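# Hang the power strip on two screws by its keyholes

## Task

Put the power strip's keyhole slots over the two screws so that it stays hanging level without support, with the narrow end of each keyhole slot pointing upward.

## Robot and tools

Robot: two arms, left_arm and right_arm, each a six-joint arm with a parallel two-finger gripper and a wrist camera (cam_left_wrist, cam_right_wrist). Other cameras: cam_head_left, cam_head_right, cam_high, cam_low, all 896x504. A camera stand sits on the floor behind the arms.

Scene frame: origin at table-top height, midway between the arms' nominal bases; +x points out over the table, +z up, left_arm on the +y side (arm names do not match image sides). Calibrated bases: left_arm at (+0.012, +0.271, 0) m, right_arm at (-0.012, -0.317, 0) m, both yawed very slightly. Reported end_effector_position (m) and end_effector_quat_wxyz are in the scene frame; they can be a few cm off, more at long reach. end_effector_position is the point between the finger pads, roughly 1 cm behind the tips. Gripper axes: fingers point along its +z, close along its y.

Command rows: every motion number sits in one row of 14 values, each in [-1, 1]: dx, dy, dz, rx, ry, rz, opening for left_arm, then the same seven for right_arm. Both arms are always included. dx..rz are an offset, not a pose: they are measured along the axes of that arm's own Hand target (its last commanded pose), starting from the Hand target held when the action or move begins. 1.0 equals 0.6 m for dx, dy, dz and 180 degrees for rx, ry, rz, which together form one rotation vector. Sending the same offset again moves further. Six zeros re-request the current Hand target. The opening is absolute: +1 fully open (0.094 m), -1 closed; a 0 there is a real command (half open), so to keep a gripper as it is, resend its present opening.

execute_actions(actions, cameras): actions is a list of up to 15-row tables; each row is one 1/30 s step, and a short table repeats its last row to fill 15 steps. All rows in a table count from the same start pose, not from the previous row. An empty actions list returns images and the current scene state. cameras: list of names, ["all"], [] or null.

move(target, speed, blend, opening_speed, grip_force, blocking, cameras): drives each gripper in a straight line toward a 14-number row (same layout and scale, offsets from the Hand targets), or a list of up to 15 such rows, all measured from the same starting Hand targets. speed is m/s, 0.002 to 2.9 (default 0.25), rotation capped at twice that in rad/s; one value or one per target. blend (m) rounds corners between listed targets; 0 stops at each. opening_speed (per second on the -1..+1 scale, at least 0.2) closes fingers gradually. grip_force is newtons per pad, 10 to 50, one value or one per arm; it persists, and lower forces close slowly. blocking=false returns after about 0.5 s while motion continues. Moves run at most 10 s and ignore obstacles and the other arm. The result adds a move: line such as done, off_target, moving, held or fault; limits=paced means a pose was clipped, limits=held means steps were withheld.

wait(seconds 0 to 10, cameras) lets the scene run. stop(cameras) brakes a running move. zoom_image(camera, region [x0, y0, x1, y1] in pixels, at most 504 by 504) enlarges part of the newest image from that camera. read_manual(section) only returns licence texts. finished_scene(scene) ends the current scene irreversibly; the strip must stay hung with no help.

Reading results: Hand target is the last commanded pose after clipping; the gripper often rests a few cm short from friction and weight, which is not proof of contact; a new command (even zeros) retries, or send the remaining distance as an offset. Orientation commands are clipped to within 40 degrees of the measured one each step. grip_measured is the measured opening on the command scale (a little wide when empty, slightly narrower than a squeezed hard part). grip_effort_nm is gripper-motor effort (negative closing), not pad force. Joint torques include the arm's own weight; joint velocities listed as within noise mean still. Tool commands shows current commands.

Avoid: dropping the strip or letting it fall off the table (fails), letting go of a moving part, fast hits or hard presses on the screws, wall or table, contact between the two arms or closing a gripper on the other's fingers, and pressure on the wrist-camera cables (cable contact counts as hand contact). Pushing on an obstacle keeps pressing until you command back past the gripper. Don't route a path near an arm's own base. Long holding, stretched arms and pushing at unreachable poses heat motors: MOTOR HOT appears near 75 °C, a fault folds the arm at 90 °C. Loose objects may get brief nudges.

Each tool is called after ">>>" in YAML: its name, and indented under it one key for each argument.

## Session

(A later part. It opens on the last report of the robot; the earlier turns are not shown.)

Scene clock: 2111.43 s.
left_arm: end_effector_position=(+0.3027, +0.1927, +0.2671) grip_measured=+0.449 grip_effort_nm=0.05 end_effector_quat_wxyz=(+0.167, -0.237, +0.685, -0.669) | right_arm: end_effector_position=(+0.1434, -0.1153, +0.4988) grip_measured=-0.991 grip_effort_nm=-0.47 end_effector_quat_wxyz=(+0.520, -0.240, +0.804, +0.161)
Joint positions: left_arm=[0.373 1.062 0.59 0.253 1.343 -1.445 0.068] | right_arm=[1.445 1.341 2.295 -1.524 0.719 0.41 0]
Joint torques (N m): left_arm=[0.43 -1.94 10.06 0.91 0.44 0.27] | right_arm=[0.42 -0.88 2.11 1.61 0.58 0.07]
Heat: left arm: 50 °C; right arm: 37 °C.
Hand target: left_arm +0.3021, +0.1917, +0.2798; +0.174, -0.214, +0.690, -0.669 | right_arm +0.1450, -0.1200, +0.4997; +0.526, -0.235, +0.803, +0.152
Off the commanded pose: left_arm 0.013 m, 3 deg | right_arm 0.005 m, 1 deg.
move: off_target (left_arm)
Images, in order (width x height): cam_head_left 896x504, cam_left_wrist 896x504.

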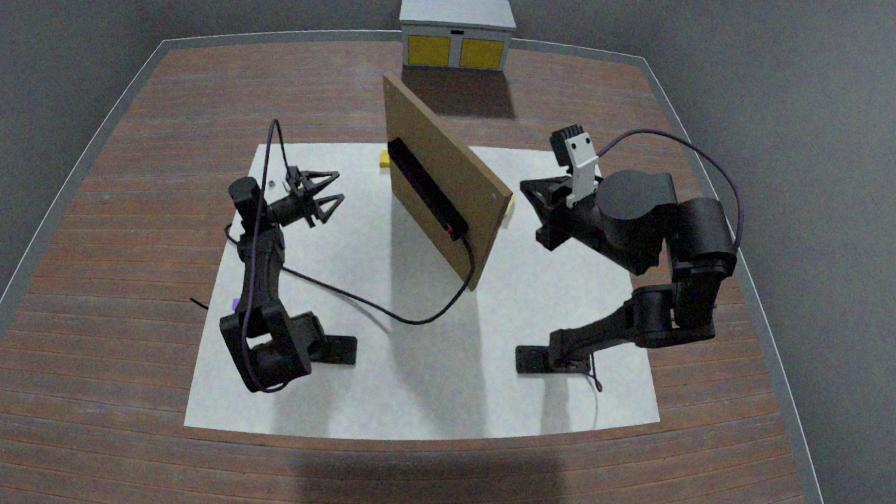

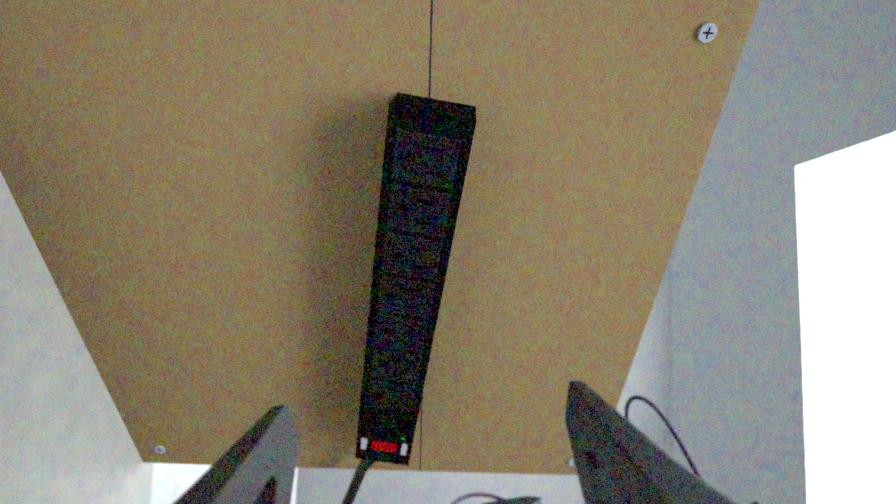

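>>> wait:
  seconds: 0.1
  cameras: ["cam_right_wrist"]

>>> zoom_image:
  camera: "cam_right_wrist"
  region: [400, 100, 490, 200]

>>> zoom_image:
  camera: "cam_right_wrist"
  region: [410, 300, 510, 410]

Scene clock: 2121.70 s.
left_arm: end_effector_position=(+0.3027, +0.1927, +0.2671) grip_measured=+0.449 grip_effort_nm=0.05 end_effector_quat_wxyz=(+0.167, -0.236, +0.685, -0.669) | right_arm: end_effector_position=(+0.1434, -0.1153, +0.4988) grip_measured=-0.991 grip_effort_nm=-0.47 end_effector_quat_wxyz=(+0.520, -0.240, +0.804, +0.161)
Joint positions: left_arm=[0.373 1.062 0.59 0.253 1.343 -1.445 0.068] | right_arm=[1.445 1.341 2.295 -1.524 0.719 0.41 0]
Joint torques (N m): left_arm=[0.39 -2 10.03 0.92 0.42 0.28] | right_arm=[0.47 -0.8 2.19 1.6 0.56 0.04]
Heat: left arm: 50 °C; right arm: 37 °C.
Hand target: left_arm +0.3021, +0.1917, +0.2798; +0.174, -0.214, +0.690, -0.669 | right_arm +0.1450, -0.1200, +0.4997; +0.526, -0.235, +0.803, +0.152
Tool commands: left_gripper/opening=+0.45 right_gripper/opening=-1.0
Off the commanded pose: left_arm 0.013 m, 3 deg | right_arm 0.005 m, 1 deg.
wait: 0.10 s; at rest from the start
Images, in order (width x height): cam_right_wrist 896x504.

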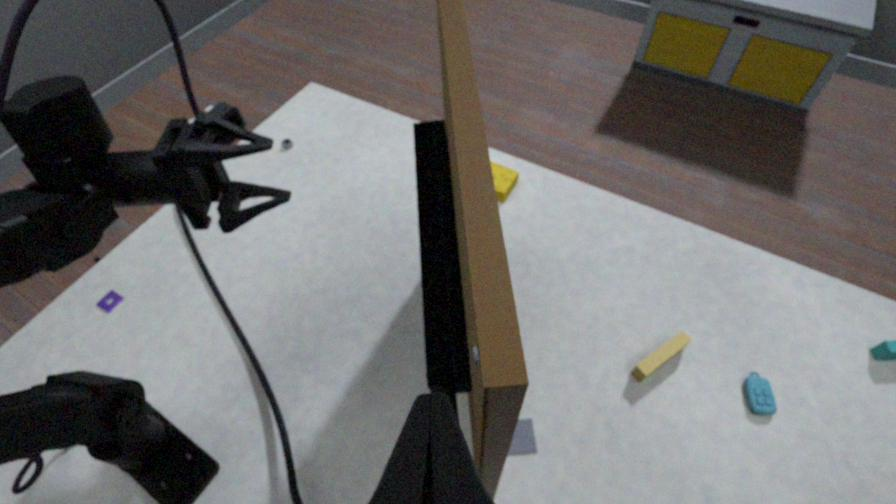

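Scaled by 5.040.

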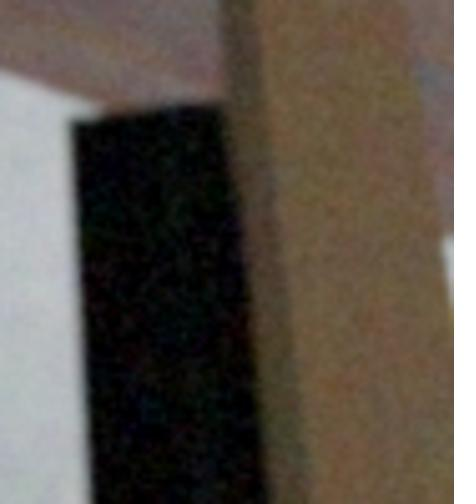

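Scaled by 4.582.

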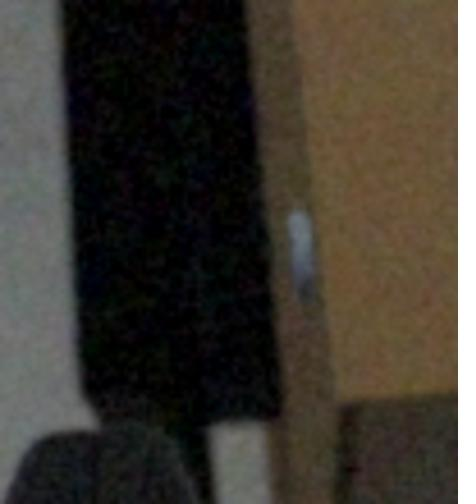

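>>> move:
  target:
    - [-0.0137,-0.117,0.08,-0.04,0,0,-1,0,0,0,0,0,0,-1]
    - [-0.0137,-0.117,0.171,-0.04,0,0,-1,0,0,0,0,0,0,-1]
  speed: 0.1
  cameras: ["cam_left_wrist","cam_right_wrist"]

Scene clock: 2139.70 s.
left_arm: end_effector_position=(+0.3594, +0.1089, +0.3229) grip_measured=-0.986 grip_effort_nm=-0.80 end_effector_quat_wxyz=(+0.128, -0.247, +0.737, -0.616) | right_arm: end_effector_position=(+0.1434, -0.1153, +0.4988) grip_measured=-0.991 grip_effort_nm=-0.47 end_effector_quat_wxyz=(+0.520, -0.240, +0.804, +0.161)
Joint positions: left_arm=[-0.024 1.27 1.092 -0.199 0.967 -1.374 0.001] | right_arm=[1.445 1.341 2.295 -1.524 0.719 0.41 0]
Joint torques (N m): left_arm=[-0.58 -3.29 10.48 1.82 0.12 -0.02] | right_arm=[0.39 -0.73 2.15 1.6 0.59 0.02]
Heat: left arm: 50 °C; right arm: 37 °C.
Hand target: left_arm +0.3674, +0.1080, +0.3450; +0.160, -0.224, +0.731, -0.625 | right_arm +0.1450, -0.1200, +0.4997; +0.526, -0.235, +0.803, +0.152
Off the commanded pose: left_arm 0.024 m, 5 deg | right_arm 0.005 m, 1 deg.
move: off_target (left_arm)
Images, in order (width x height): cam_left_wrist 896x504, cam_right_wrist 896x504.

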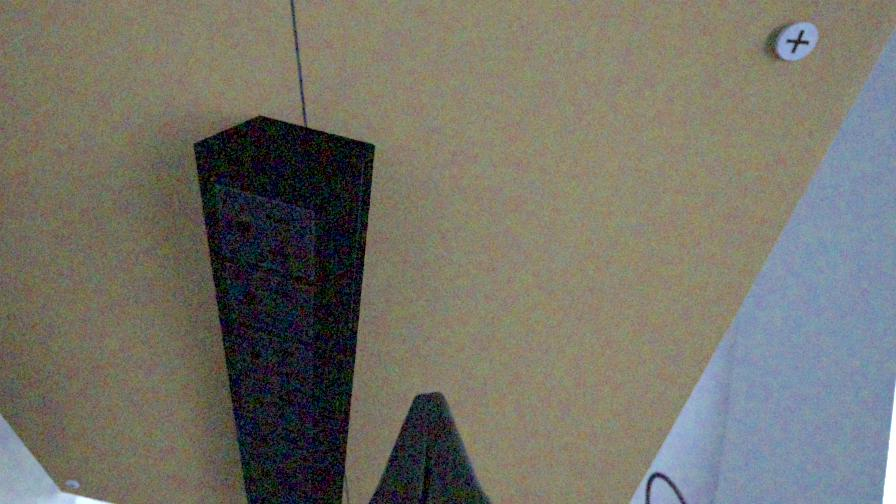

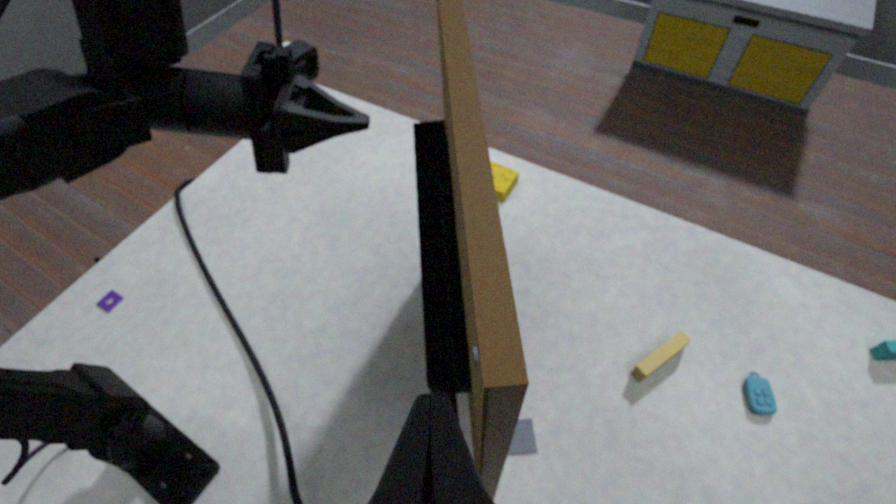

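>>> move:
  target: [0,-0.018,0.108,0,0,0,-1,0,0,0,0,0,0,-1]
  speed: 0.06
  cameras: ["cam_left_wrist","cam_right_wrist"]

Scene clock: 2147.67 s.
left_arm: end_effector_position=(+0.3927, +0.0537, +0.3212) grip_measured=-0.986 grip_effort_nm=-0.80 end_effector_quat_wxyz=(+0.129, -0.244, +0.742, -0.611) | right_arm: end_effector_position=(+0.1434, -0.1153, +0.4988) grip_measured=-0.991 grip_effort_nm=-0.48 end_effector_quat_wxyz=(+0.520, -0.240, +0.804, +0.161)
Joint positions: left_arm=[-0.205 1.421 1.195 -0.094 0.796 -1.447 0.001] | right_arm=[1.445 1.341 2.295 -1.524 0.719 0.41 0]
Joint torques (N m): left_arm=[-0.54 -4.42 10.61 1.92 0.03 -0.04] | right_arm=[0.47 -0.8 2.06 1.6 0.63 0.07]
Heat: left arm: 50 °C; right arm: 37 °C.
Hand target: left_arm +0.4020, +0.0522, +0.3448; +0.160, -0.224, +0.731, -0.625 | right_arm +0.1450, -0.1200, +0.4997; +0.526, -0.235, +0.803, +0.152
Off the commanded pose: left_arm 0.025 m, 5 deg | right_arm 0.005 m, 1 deg.
move: off_target (left_arm)
Images, in order (width x height): cam_left_wrist 896x504, cam_right_wrist 896x504.

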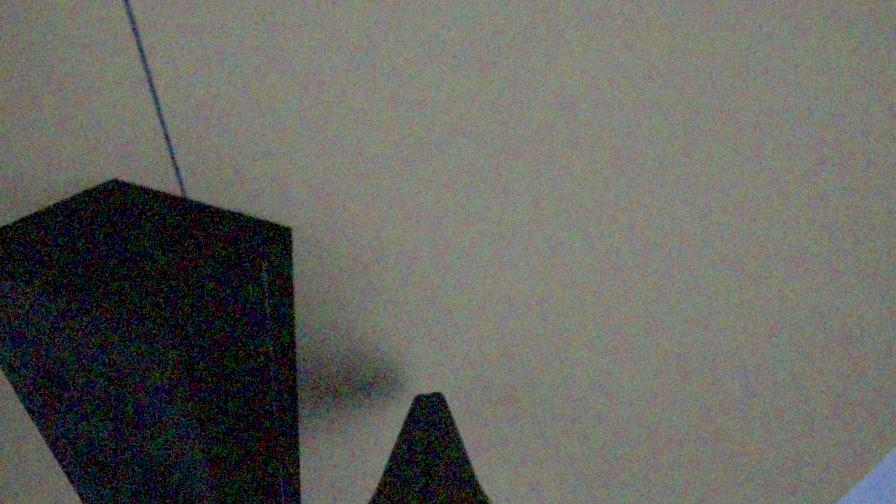

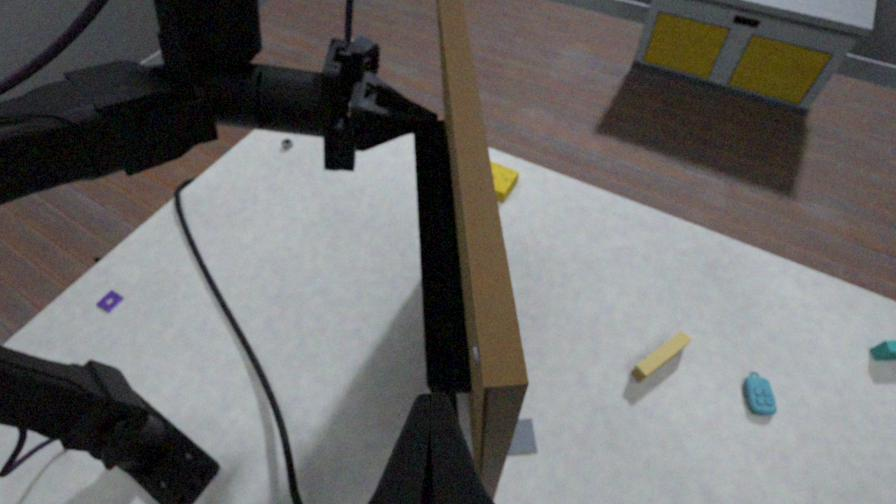

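>>> move:
  target: [0,0.04,0.008,0,0,0,-1,0,0,0,0,0,0,-1]
  speed: 0.03

>>> move:
  target: [0,0.012,0.003,0,0,0,-1,0,0,0,0,0,0,-1]
  speed: 0.03
  cameras: ["cam_left_wrist","cam_right_wrist"]

Scene clock: 2158.83 s.
left_arm: end_effector_position=(+0.3973, +0.0534, +0.3183) grip_measured=-0.986 grip_effort_nm=-0.80 end_effector_quat_wxyz=(+0.147, -0.232, +0.736, -0.619) | right_arm: end_effector_position=(+0.1434, -0.1153, +0.4988) grip_measured=-0.991 grip_effort_nm=-0.48 end_effector_quat_wxyz=(+0.520, -0.240, +0.804, +0.161)
Joint positions: left_arm=[-0.205 1.426 1.153 -0.001 0.79 -1.447 0.001] | right_arm=[1.445 1.341 2.295 -1.524 0.719 0.41 0]
Joint torques (N m): left_arm=[-0.57 -4.48 6.53 1.97 0.01 -0.01] | right_arm=[0.47 -0.68 2.24 1.6 0.55 0.03]
Heat: left arm: 51 °C; right arm: 37 °C.
Hand target: left_arm +0.4015, +0.0511, +0.3204; +0.160, -0.224, +0.730, -0.625 | right_arm +0.1450, -0.1200, +0.4997; +0.526, -0.235, +0.803, +0.152
Off the commanded pose: left_arm 0.005 m, 2 deg | right_arm 0.005 m, 1 deg.
move: done

Scene clock: 2159.93 s.
left_arm: end_effector_position=(+0.3975, +0.0536, +0.3125) grip_measured=-0.986 grip_effort_nm=-0.80 end_effector_quat_wxyz=(+0.149, -0.232, +0.735, -0.620) | right_arm: end_effector_position=(+0.1434, -0.1153, +0.4988) grip_measured=-0.991 grip_effort_nm=-0.48 end_effector_quat_wxyz=(+0.520, -0.240, +0.804, +0.161)
Joint positions: left_arm=[-0.205 1.426 1.127 0.029 0.788 -1.447 0.001] | right_arm=[1.445 1.341 2.295 -1.524 0.719 0.41 0]
Joint torques (N m): left_arm=[-0.8 -4.31 6.48 1.97 0.02 0] | right_arm=[0.38 -0.76 2.22 1.59 0.56 0.04]
Heat: left arm: 51 °C; right arm: 37 °C.
Hand target: left_arm +0.4015, +0.0504, +0.3130; +0.160, -0.224, +0.731, -0.625 | right_arm +0.1450, -0.1200, +0.4997; +0.526, -0.235, +0.803, +0.152
Off the commanded pose: left_arm 0.005 m, 2 deg | right_arm 0.005 m, 1 deg.
move: done
Images, in order (width x height): cam_left_wrist 896x504, cam_right_wrist 896x504.

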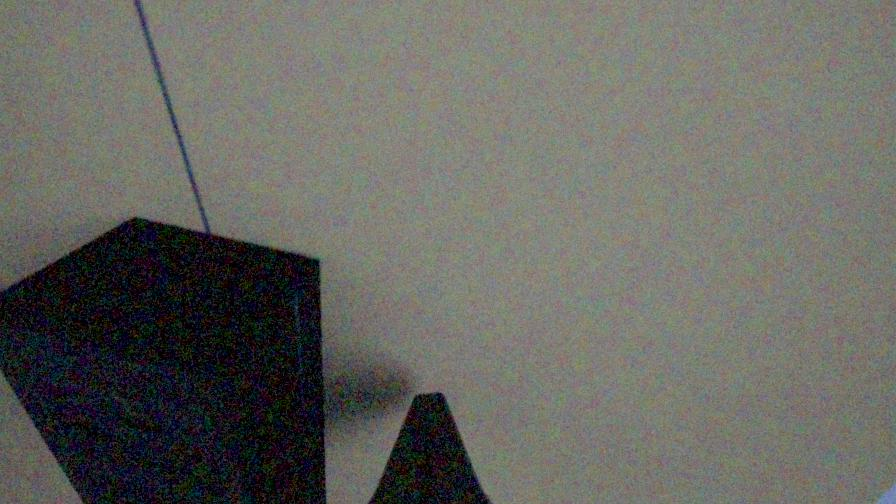

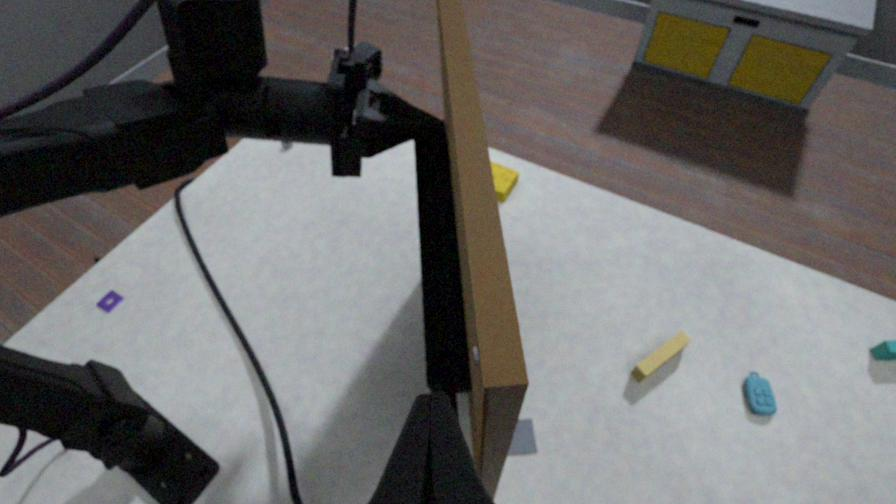

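>>> move:
  target: [0,0.022,0.005,0,0,0,-1,0,0,0,0,0,0,-1]
  speed: 0.03

>>> move:
  target: [0,0.015,0.003,0,0,0,-1,0,0,0,0,0,0,-1]
  speed: 0.03
  cameras: ["cam_left_wrist","cam_right_wrist"]

Scene clock: 2167.00 s.
left_arm: end_effector_position=(+0.3988, +0.0537, +0.2968) grip_measured=-0.986 grip_effort_nm=-0.80 end_effector_quat_wxyz=(+0.148, -0.235, +0.735, -0.618) | right_arm: end_effector_position=(+0.1434, -0.1153, +0.4988) grip_measured=-0.991 grip_effort_nm=-0.47 end_effector_quat_wxyz=(+0.520, -0.240, +0.804, +0.161)
Joint positions: left_arm=[-0.205 1.435 1.077 0.084 0.784 -1.448 0.001] | right_arm=[1.445 1.341 2.295 -1.524 0.719 0.41 0]
Joint torques (N m): left_arm=[-0.64 -4.52 6.49 2 0.02 -0.02] | right_arm=[0.34 -0.81 2.19 1.62 0.58 0.04]
Heat: left arm: 50 °C; right arm: 37 °C.
Hand target: left_arm +0.4013, +0.0495, +0.2994; +0.160, -0.224, +0.731, -0.625 | right_arm +0.1450, -0.1200, +0.4997; +0.526, -0.235, +0.803, +0.152
Off the commanded pose: left_arm 0.006 m, 2 deg | right_arm 0.005 m, 1 deg.
move: done

Scene clock: 2168.13 s.
left_arm: end_effector_position=(+0.3983, +0.0540, +0.2903) grip_measured=-0.986 grip_effort_nm=-0.80 end_effector_quat_wxyz=(+0.151, -0.233, +0.734, -0.619) | right_arm: end_effector_position=(+0.1434, -0.1153, +0.4988) grip_measured=-0.991 grip_effort_nm=-0.47 end_effector_quat_wxyz=(+0.520, -0.240, +0.804, +0.161)
Joint positions: left_arm=[-0.205 1.435 1.046 0.121 0.783 -1.449 0.001] | right_arm=[1.445 1.341 2.295 -1.524 0.719 0.41 0]
Joint torques (N m): left_arm=[-0.75 -4.18 6.49 1.97 0.01 -0.03] | right_arm=[0.4 -0.81 2.26 1.62 0.58 0.06]
Heat: left arm: 50 °C; right arm: 37 °C.
Hand target: left_arm +0.4011, +0.0490, +0.2903; +0.160, -0.224, +0.731, -0.625 | right_arm +0.1450, -0.1200, +0.4997; +0.526, -0.235, +0.803, +0.152
Off the commanded pose: left_arm 0.006 m, 2 deg | right_arm 0.005 m, 1 deg.
move: done
Images, in order (width x height): cam_left_wrist 896x504, cam_right_wrist 896x504.

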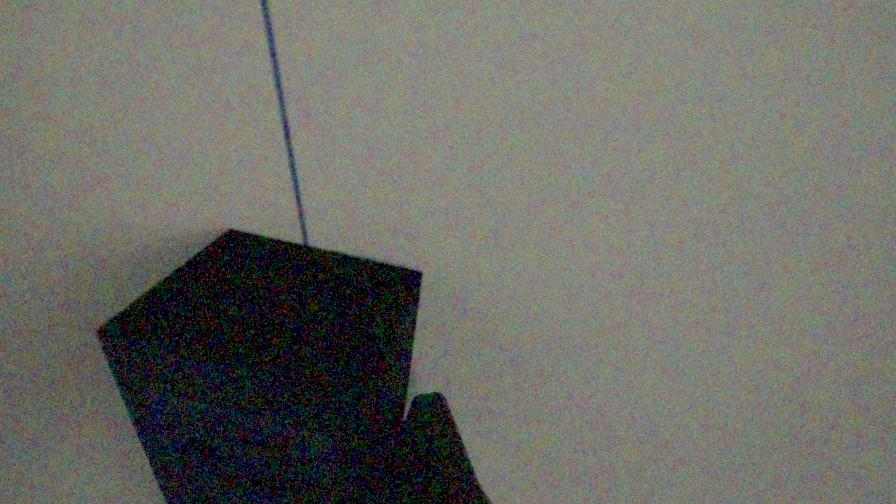

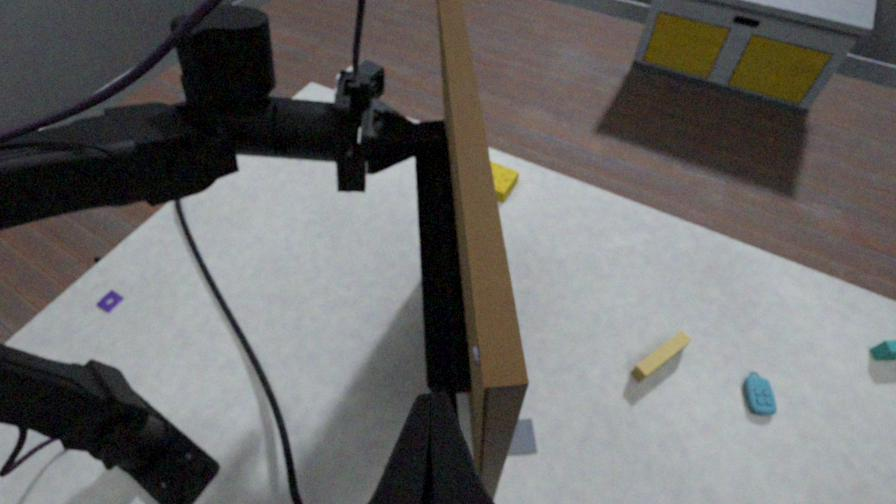

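>>> move:
  target: [0,0.02,0.004,0,0,0,-1,0,0,0,0,0,0,-1]
  speed: 0.03
  cameras: ["cam_left_wrist","cam_right_wrist"]

Scene clock: 2171.80 s.
left_arm: end_effector_position=(+0.3993, +0.0540, +0.2786) grip_measured=-0.986 grip_effort_nm=-0.80 end_effector_quat_wxyz=(+0.153, -0.233, +0.734, -0.620) | right_arm: end_effector_position=(+0.1434, -0.1153, +0.4988) grip_measured=-0.991 grip_effort_nm=-0.48 end_effector_quat_wxyz=(+0.520, -0.240, +0.804, +0.161)
Joint positions: left_arm=[-0.205 1.446 1.005 0.179 0.782 -1.449 0.001] | right_arm=[1.445 1.341 2.295 -1.524 0.719 0.41 0]
Joint torques (N m): left_arm=[-0.88 -4.37 6.32 1.9 0 -0.01] | right_arm=[0.4 -0.79 2.24 1.6 0.59 0.02]
Heat: left arm: 50 °C; right arm: 37 °C.
Hand target: left_arm +0.4008, +0.0484, +0.2781; +0.160, -0.224, +0.731, -0.625 | right_arm +0.1450, -0.1200, +0.4997; +0.526, -0.235, +0.803, +0.152
Off the commanded pose: left_arm 0.006 m, 1 deg | right_arm 0.005 m, 1 deg.
move: done
Images, in order (width x height): cam_left_wrist 896x504, cam_right_wrist 896x504.

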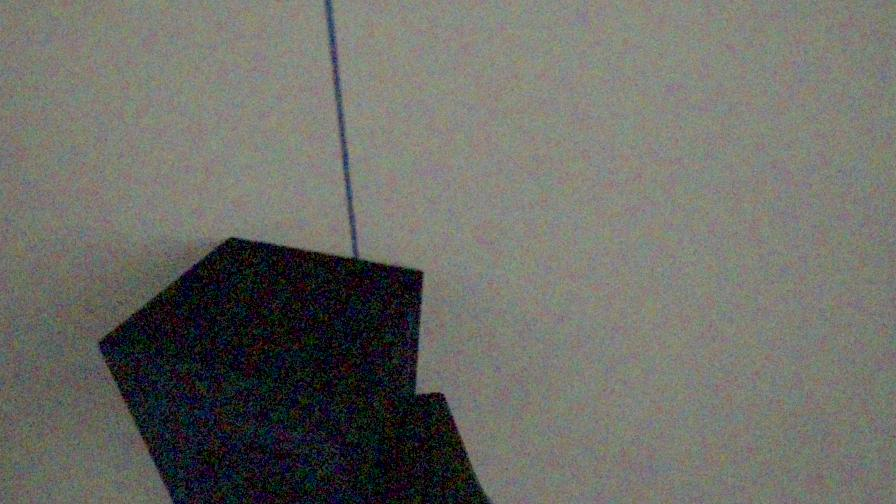

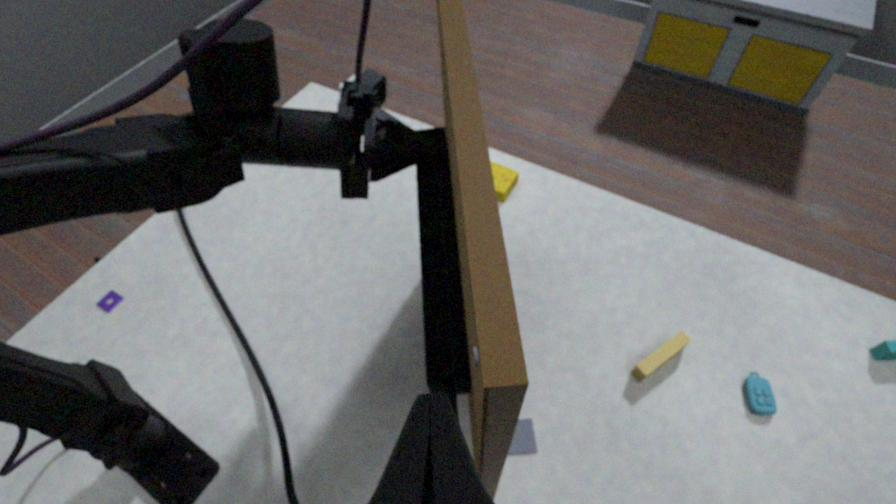

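>>> move:
  target: [0,0.014,0.003,0,0,0,-1,0,0,0,0,0,0,-1]
  speed: 0.03
  cameras: ["cam_left_wrist","cam_right_wrist"]

Scene clock: 2176.93 s.
left_arm: end_effector_position=(+0.3993, +0.0529, +0.2711) grip_measured=-0.986 grip_effort_nm=-0.80 end_effector_quat_wxyz=(+0.154, -0.231, +0.733, -0.621) | right_arm: end_effector_position=(+0.1434, -0.1153, +0.4988) grip_measured=-0.991 grip_effort_nm=-0.48 end_effector_quat_wxyz=(+0.520, -0.240, +0.804, +0.161)
Joint positions: left_arm=[-0.208 1.454 0.977 0.219 0.78 -1.45 0.001] | right_arm=[1.445 1.341 2.295 -1.524 0.719 0.41 0]
Joint torques (N m): left_arm=[-0.61 -4.41 6.26 1.9 -0.01 -0.03] | right_arm=[0.38 -0.85 2.24 1.61 0.6 0.03]
Heat: left arm: 50 °C; right arm: 37 °C.
Hand target: left_arm +0.4006, +0.0479, +0.2695; +0.160, -0.224, +0.730, -0.625 | right_arm +0.1450, -0.1200, +0.4997; +0.526, -0.235, +0.803, +0.152
Off the commanded pose: left_arm 0.005 m, 1 deg | right_arm 0.005 m, 1 deg.
move: done
Images, in order (width x height): cam_left_wrist 896x504, cam_right_wrist 896x504.

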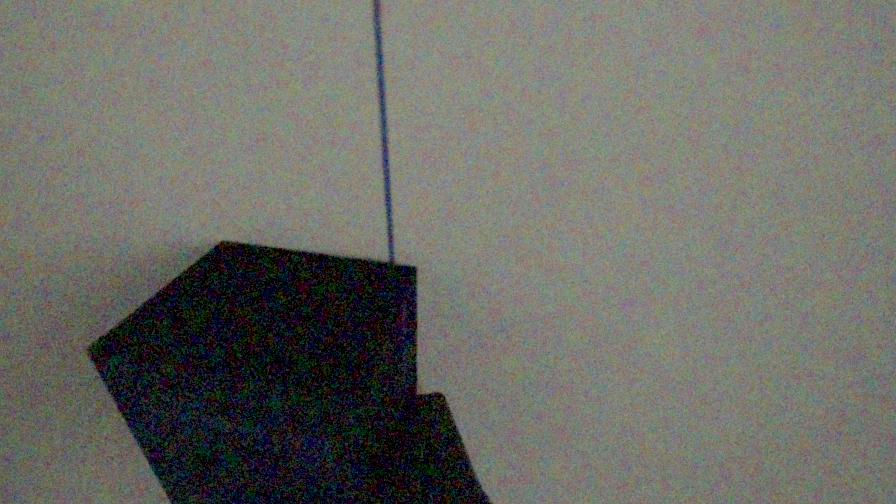

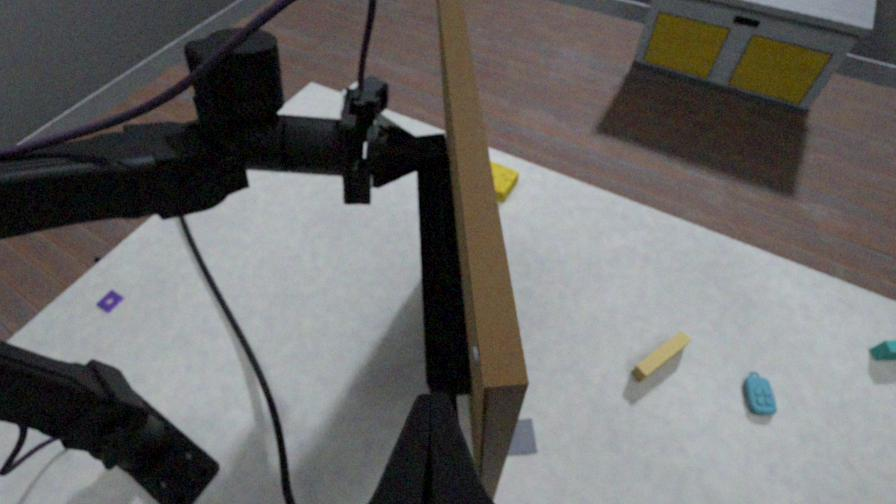

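>>> move:
  target: [0,0.012,0.002,0,0,0,-1,0,0,0,0,0,0,-1]
  speed: 0.03
  cameras: ["cam_left_wrist"]

Scene clock: 2179.57 s.
left_arm: end_effector_position=(+0.3995, +0.0529, +0.2656) grip_measured=-0.986 grip_effort_nm=-0.80 end_effector_quat_wxyz=(+0.156, -0.230, +0.732, -0.622) | right_arm: end_effector_position=(+0.1434, -0.1153, +0.4988) grip_measured=-0.991 grip_effort_nm=-0.48 end_effector_quat_wxyz=(+0.520, -0.240, +0.804, +0.161)
Joint positions: left_arm=[-0.208 1.46 0.955 0.252 0.779 -1.45 0.001] | right_arm=[1.445 1.341 2.295 -1.524 0.719 0.41 0]
Joint torques (N m): left_arm=[-0.72 -4.36 6.04 1.87 0 -0.03] | right_arm=[0.35 -0.69 2.19 1.6 0.57 0.04]
Heat: left arm: 49 °C; right arm: 37 °C.
Hand target: left_arm +0.4003, +0.0477, +0.2622; +0.160, -0.224, +0.731, -0.625 | right_arm +0.1450, -0.1200, +0.4997; +0.526, -0.235, +0.803, +0.152
Off the commanded pose: left_arm 0.006 m, 1 deg | right_arm 0.005 m, 1 deg.
move: done
Images, in order (width x height): cam_left_wrist 896x504.

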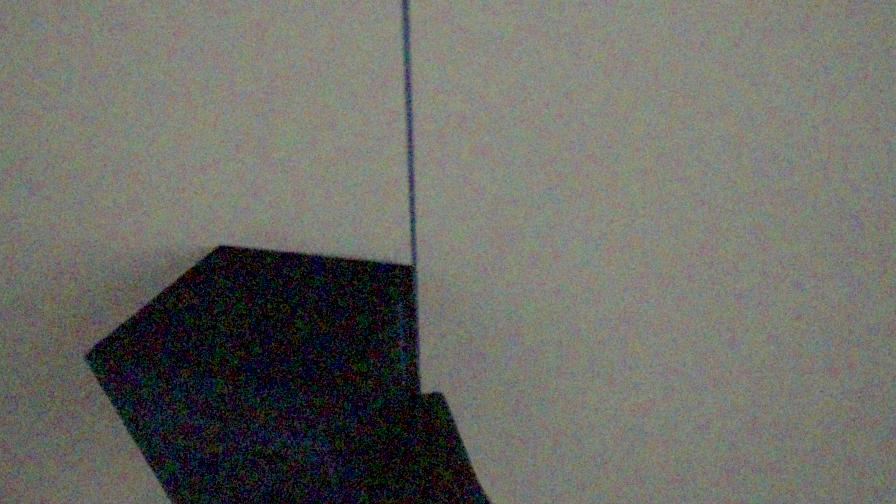

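>>> move:
  target: [0,0.012,0.002,0,0,0,-1,0,0,0,0,0,0,-1]
  speed: 0.03
  cameras: ["cam_left_wrist","cam_right_wrist"]

Scene clock: 2184.27 s.
left_arm: end_effector_position=(+0.3997, +0.0529, +0.2657) grip_measured=-0.986 grip_effort_nm=-0.80 end_effector_quat_wxyz=(+0.166, -0.221, +0.728, -0.628) | right_arm: end_effector_position=(+0.1434, -0.1153, +0.4988) grip_measured=-0.991 grip_effort_nm=-0.48 end_effector_quat_wxyz=(+0.520, -0.240, +0.804, +0.161)
Joint positions: left_arm=[-0.208 1.461 0.934 0.305 0.779 -1.45 0.001] | right_arm=[1.445 1.341 2.295 -1.524 0.719 0.41 0]
Joint torques (N m): left_arm=[-0.84 -4.01 5.82 1.65 -0.01 -0.06] | right_arm=[0.36 -0.77 2.14 1.62 0.53 0.05]
Heat: left arm: 49 °C; right arm: 37 °C.
Hand target: left_arm +0.4000, +0.0476, +0.2549; +0.160, -0.224, +0.731, -0.625 | right_arm +0.1450, -0.1200, +0.4997; +0.526, -0.235, +0.803, +0.152
Off the commanded pose: left_arm 0.012 m, 1 deg | right_arm 0.005 m, 1 deg.
move: off_target (left_arm)
Images, in order (width x height): cam_left_wrist 896x504, cam_right_wrist 896x504.

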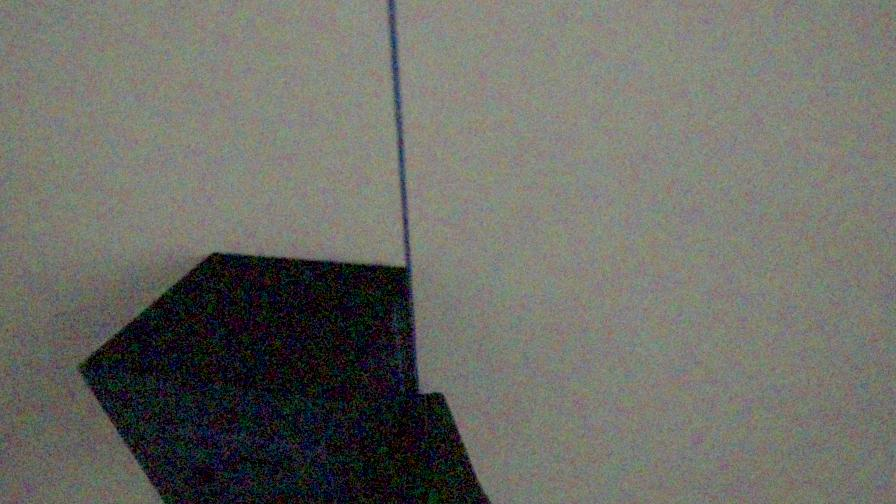

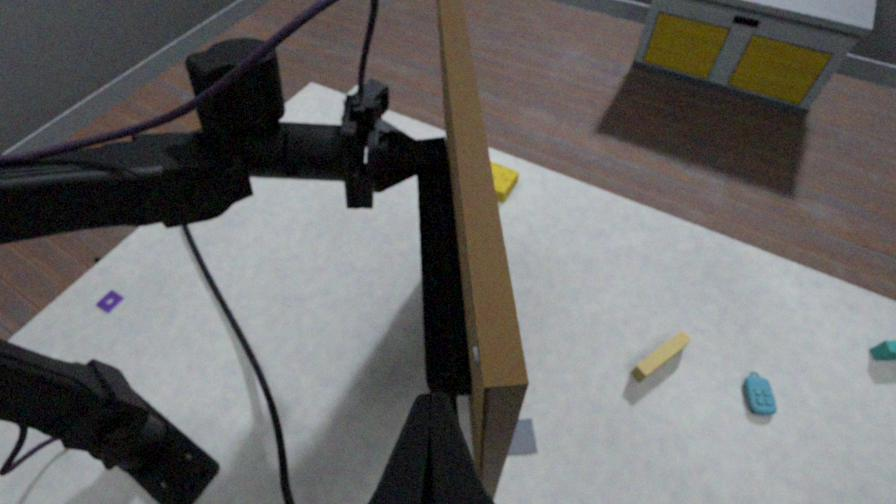

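>>> move:
  target:
    - [0,-0.07,-0.012,0,0,0,-1,0,0,0,0,0,0,-1]
    - [0,-0.09,-0.2,0,0,0,-1,0,0,0,0,0,0,-1]
    - [0.1,-0.06,-0.25,0.03,0,0,-1,0,0,0,0,0,0,-1]
  speed: 0.08
  cameras: ["cam_left_wrist","cam_right_wrist","cam_low"]

>>> zoom_image:
  camera: "cam_right_wrist"
  region: [390, 90, 520, 390]

Scene clock: 2192.37 s.
left_arm: end_effector_position=(+0.2803, +0.1366, +0.3093) grip_measured=-0.986 grip_effort_nm=-0.80 end_effector_quat_wxyz=(+0.152, -0.239, +0.705, -0.650) | right_arm: end_effector_position=(+0.1434, -0.1153, +0.4988) grip_measured=-0.991 grip_effort_nm=-0.48 end_effector_quat_wxyz=(+0.520, -0.240, +0.804, +0.161)
Joint positions: left_arm=[0.114 0.895 0.738 -0.082 1.099 -1.454 0.001] | right_arm=[1.445 1.341 2.295 -1.524 0.719 0.41 0]
Joint torques (N m): left_arm=[0.64 -2.66 6.28 1.82 0.4 0.01] | right_arm=[0.47 -0.81 2.13 1.57 0.55 0.05]
Heat: left arm: 49 °C; right arm: 37 °C.
Hand target: left_arm +0.2766, +0.1378, +0.3183; +0.170, -0.217, +0.700, -0.659 | right_arm +0.1450, -0.1200, +0.4997; +0.526, -0.235, +0.803, +0.152
Off the commanded pose: left_arm 0.010 m, 3 deg | right_arm 0.005 m, 1 deg.
move: off_target (left_arm)
Images, in order (width x height): cam_low 896x504, cam_left_wrist 896x504, cam_right_wrist 896x504.

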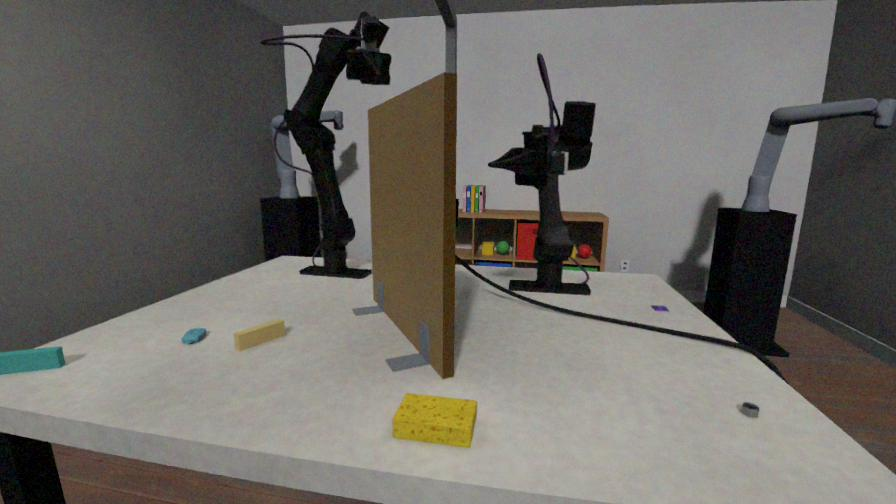

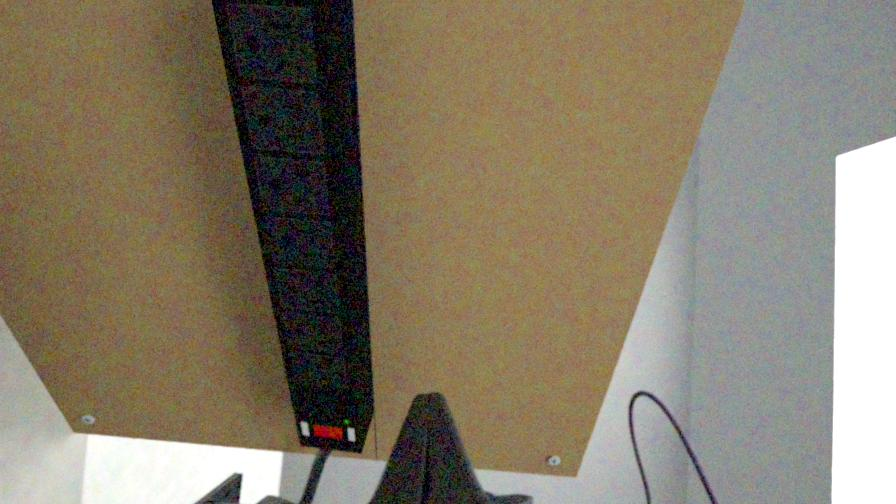

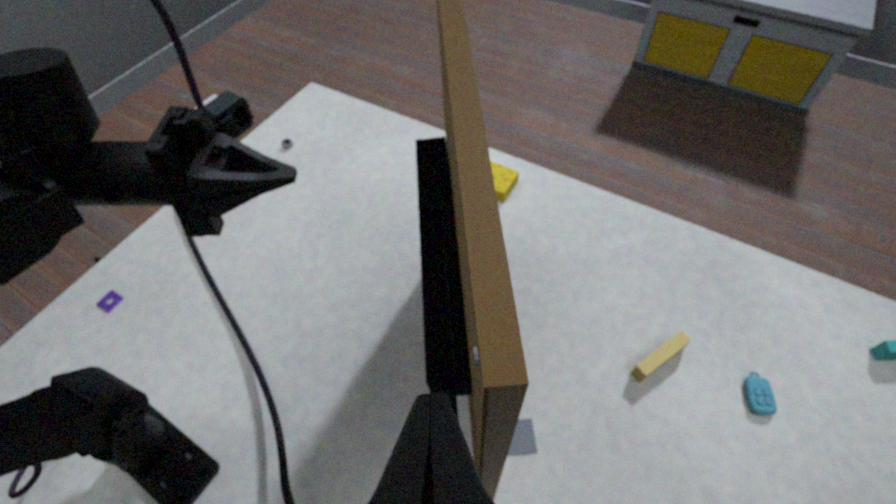

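Scaled by 1.680.

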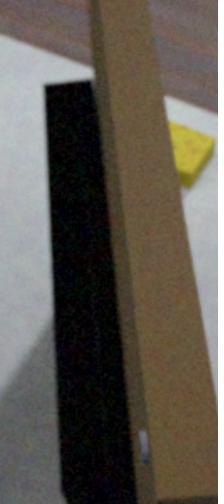

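>>> finished_scene:
  scene: 2

The scene is finished: the task was done.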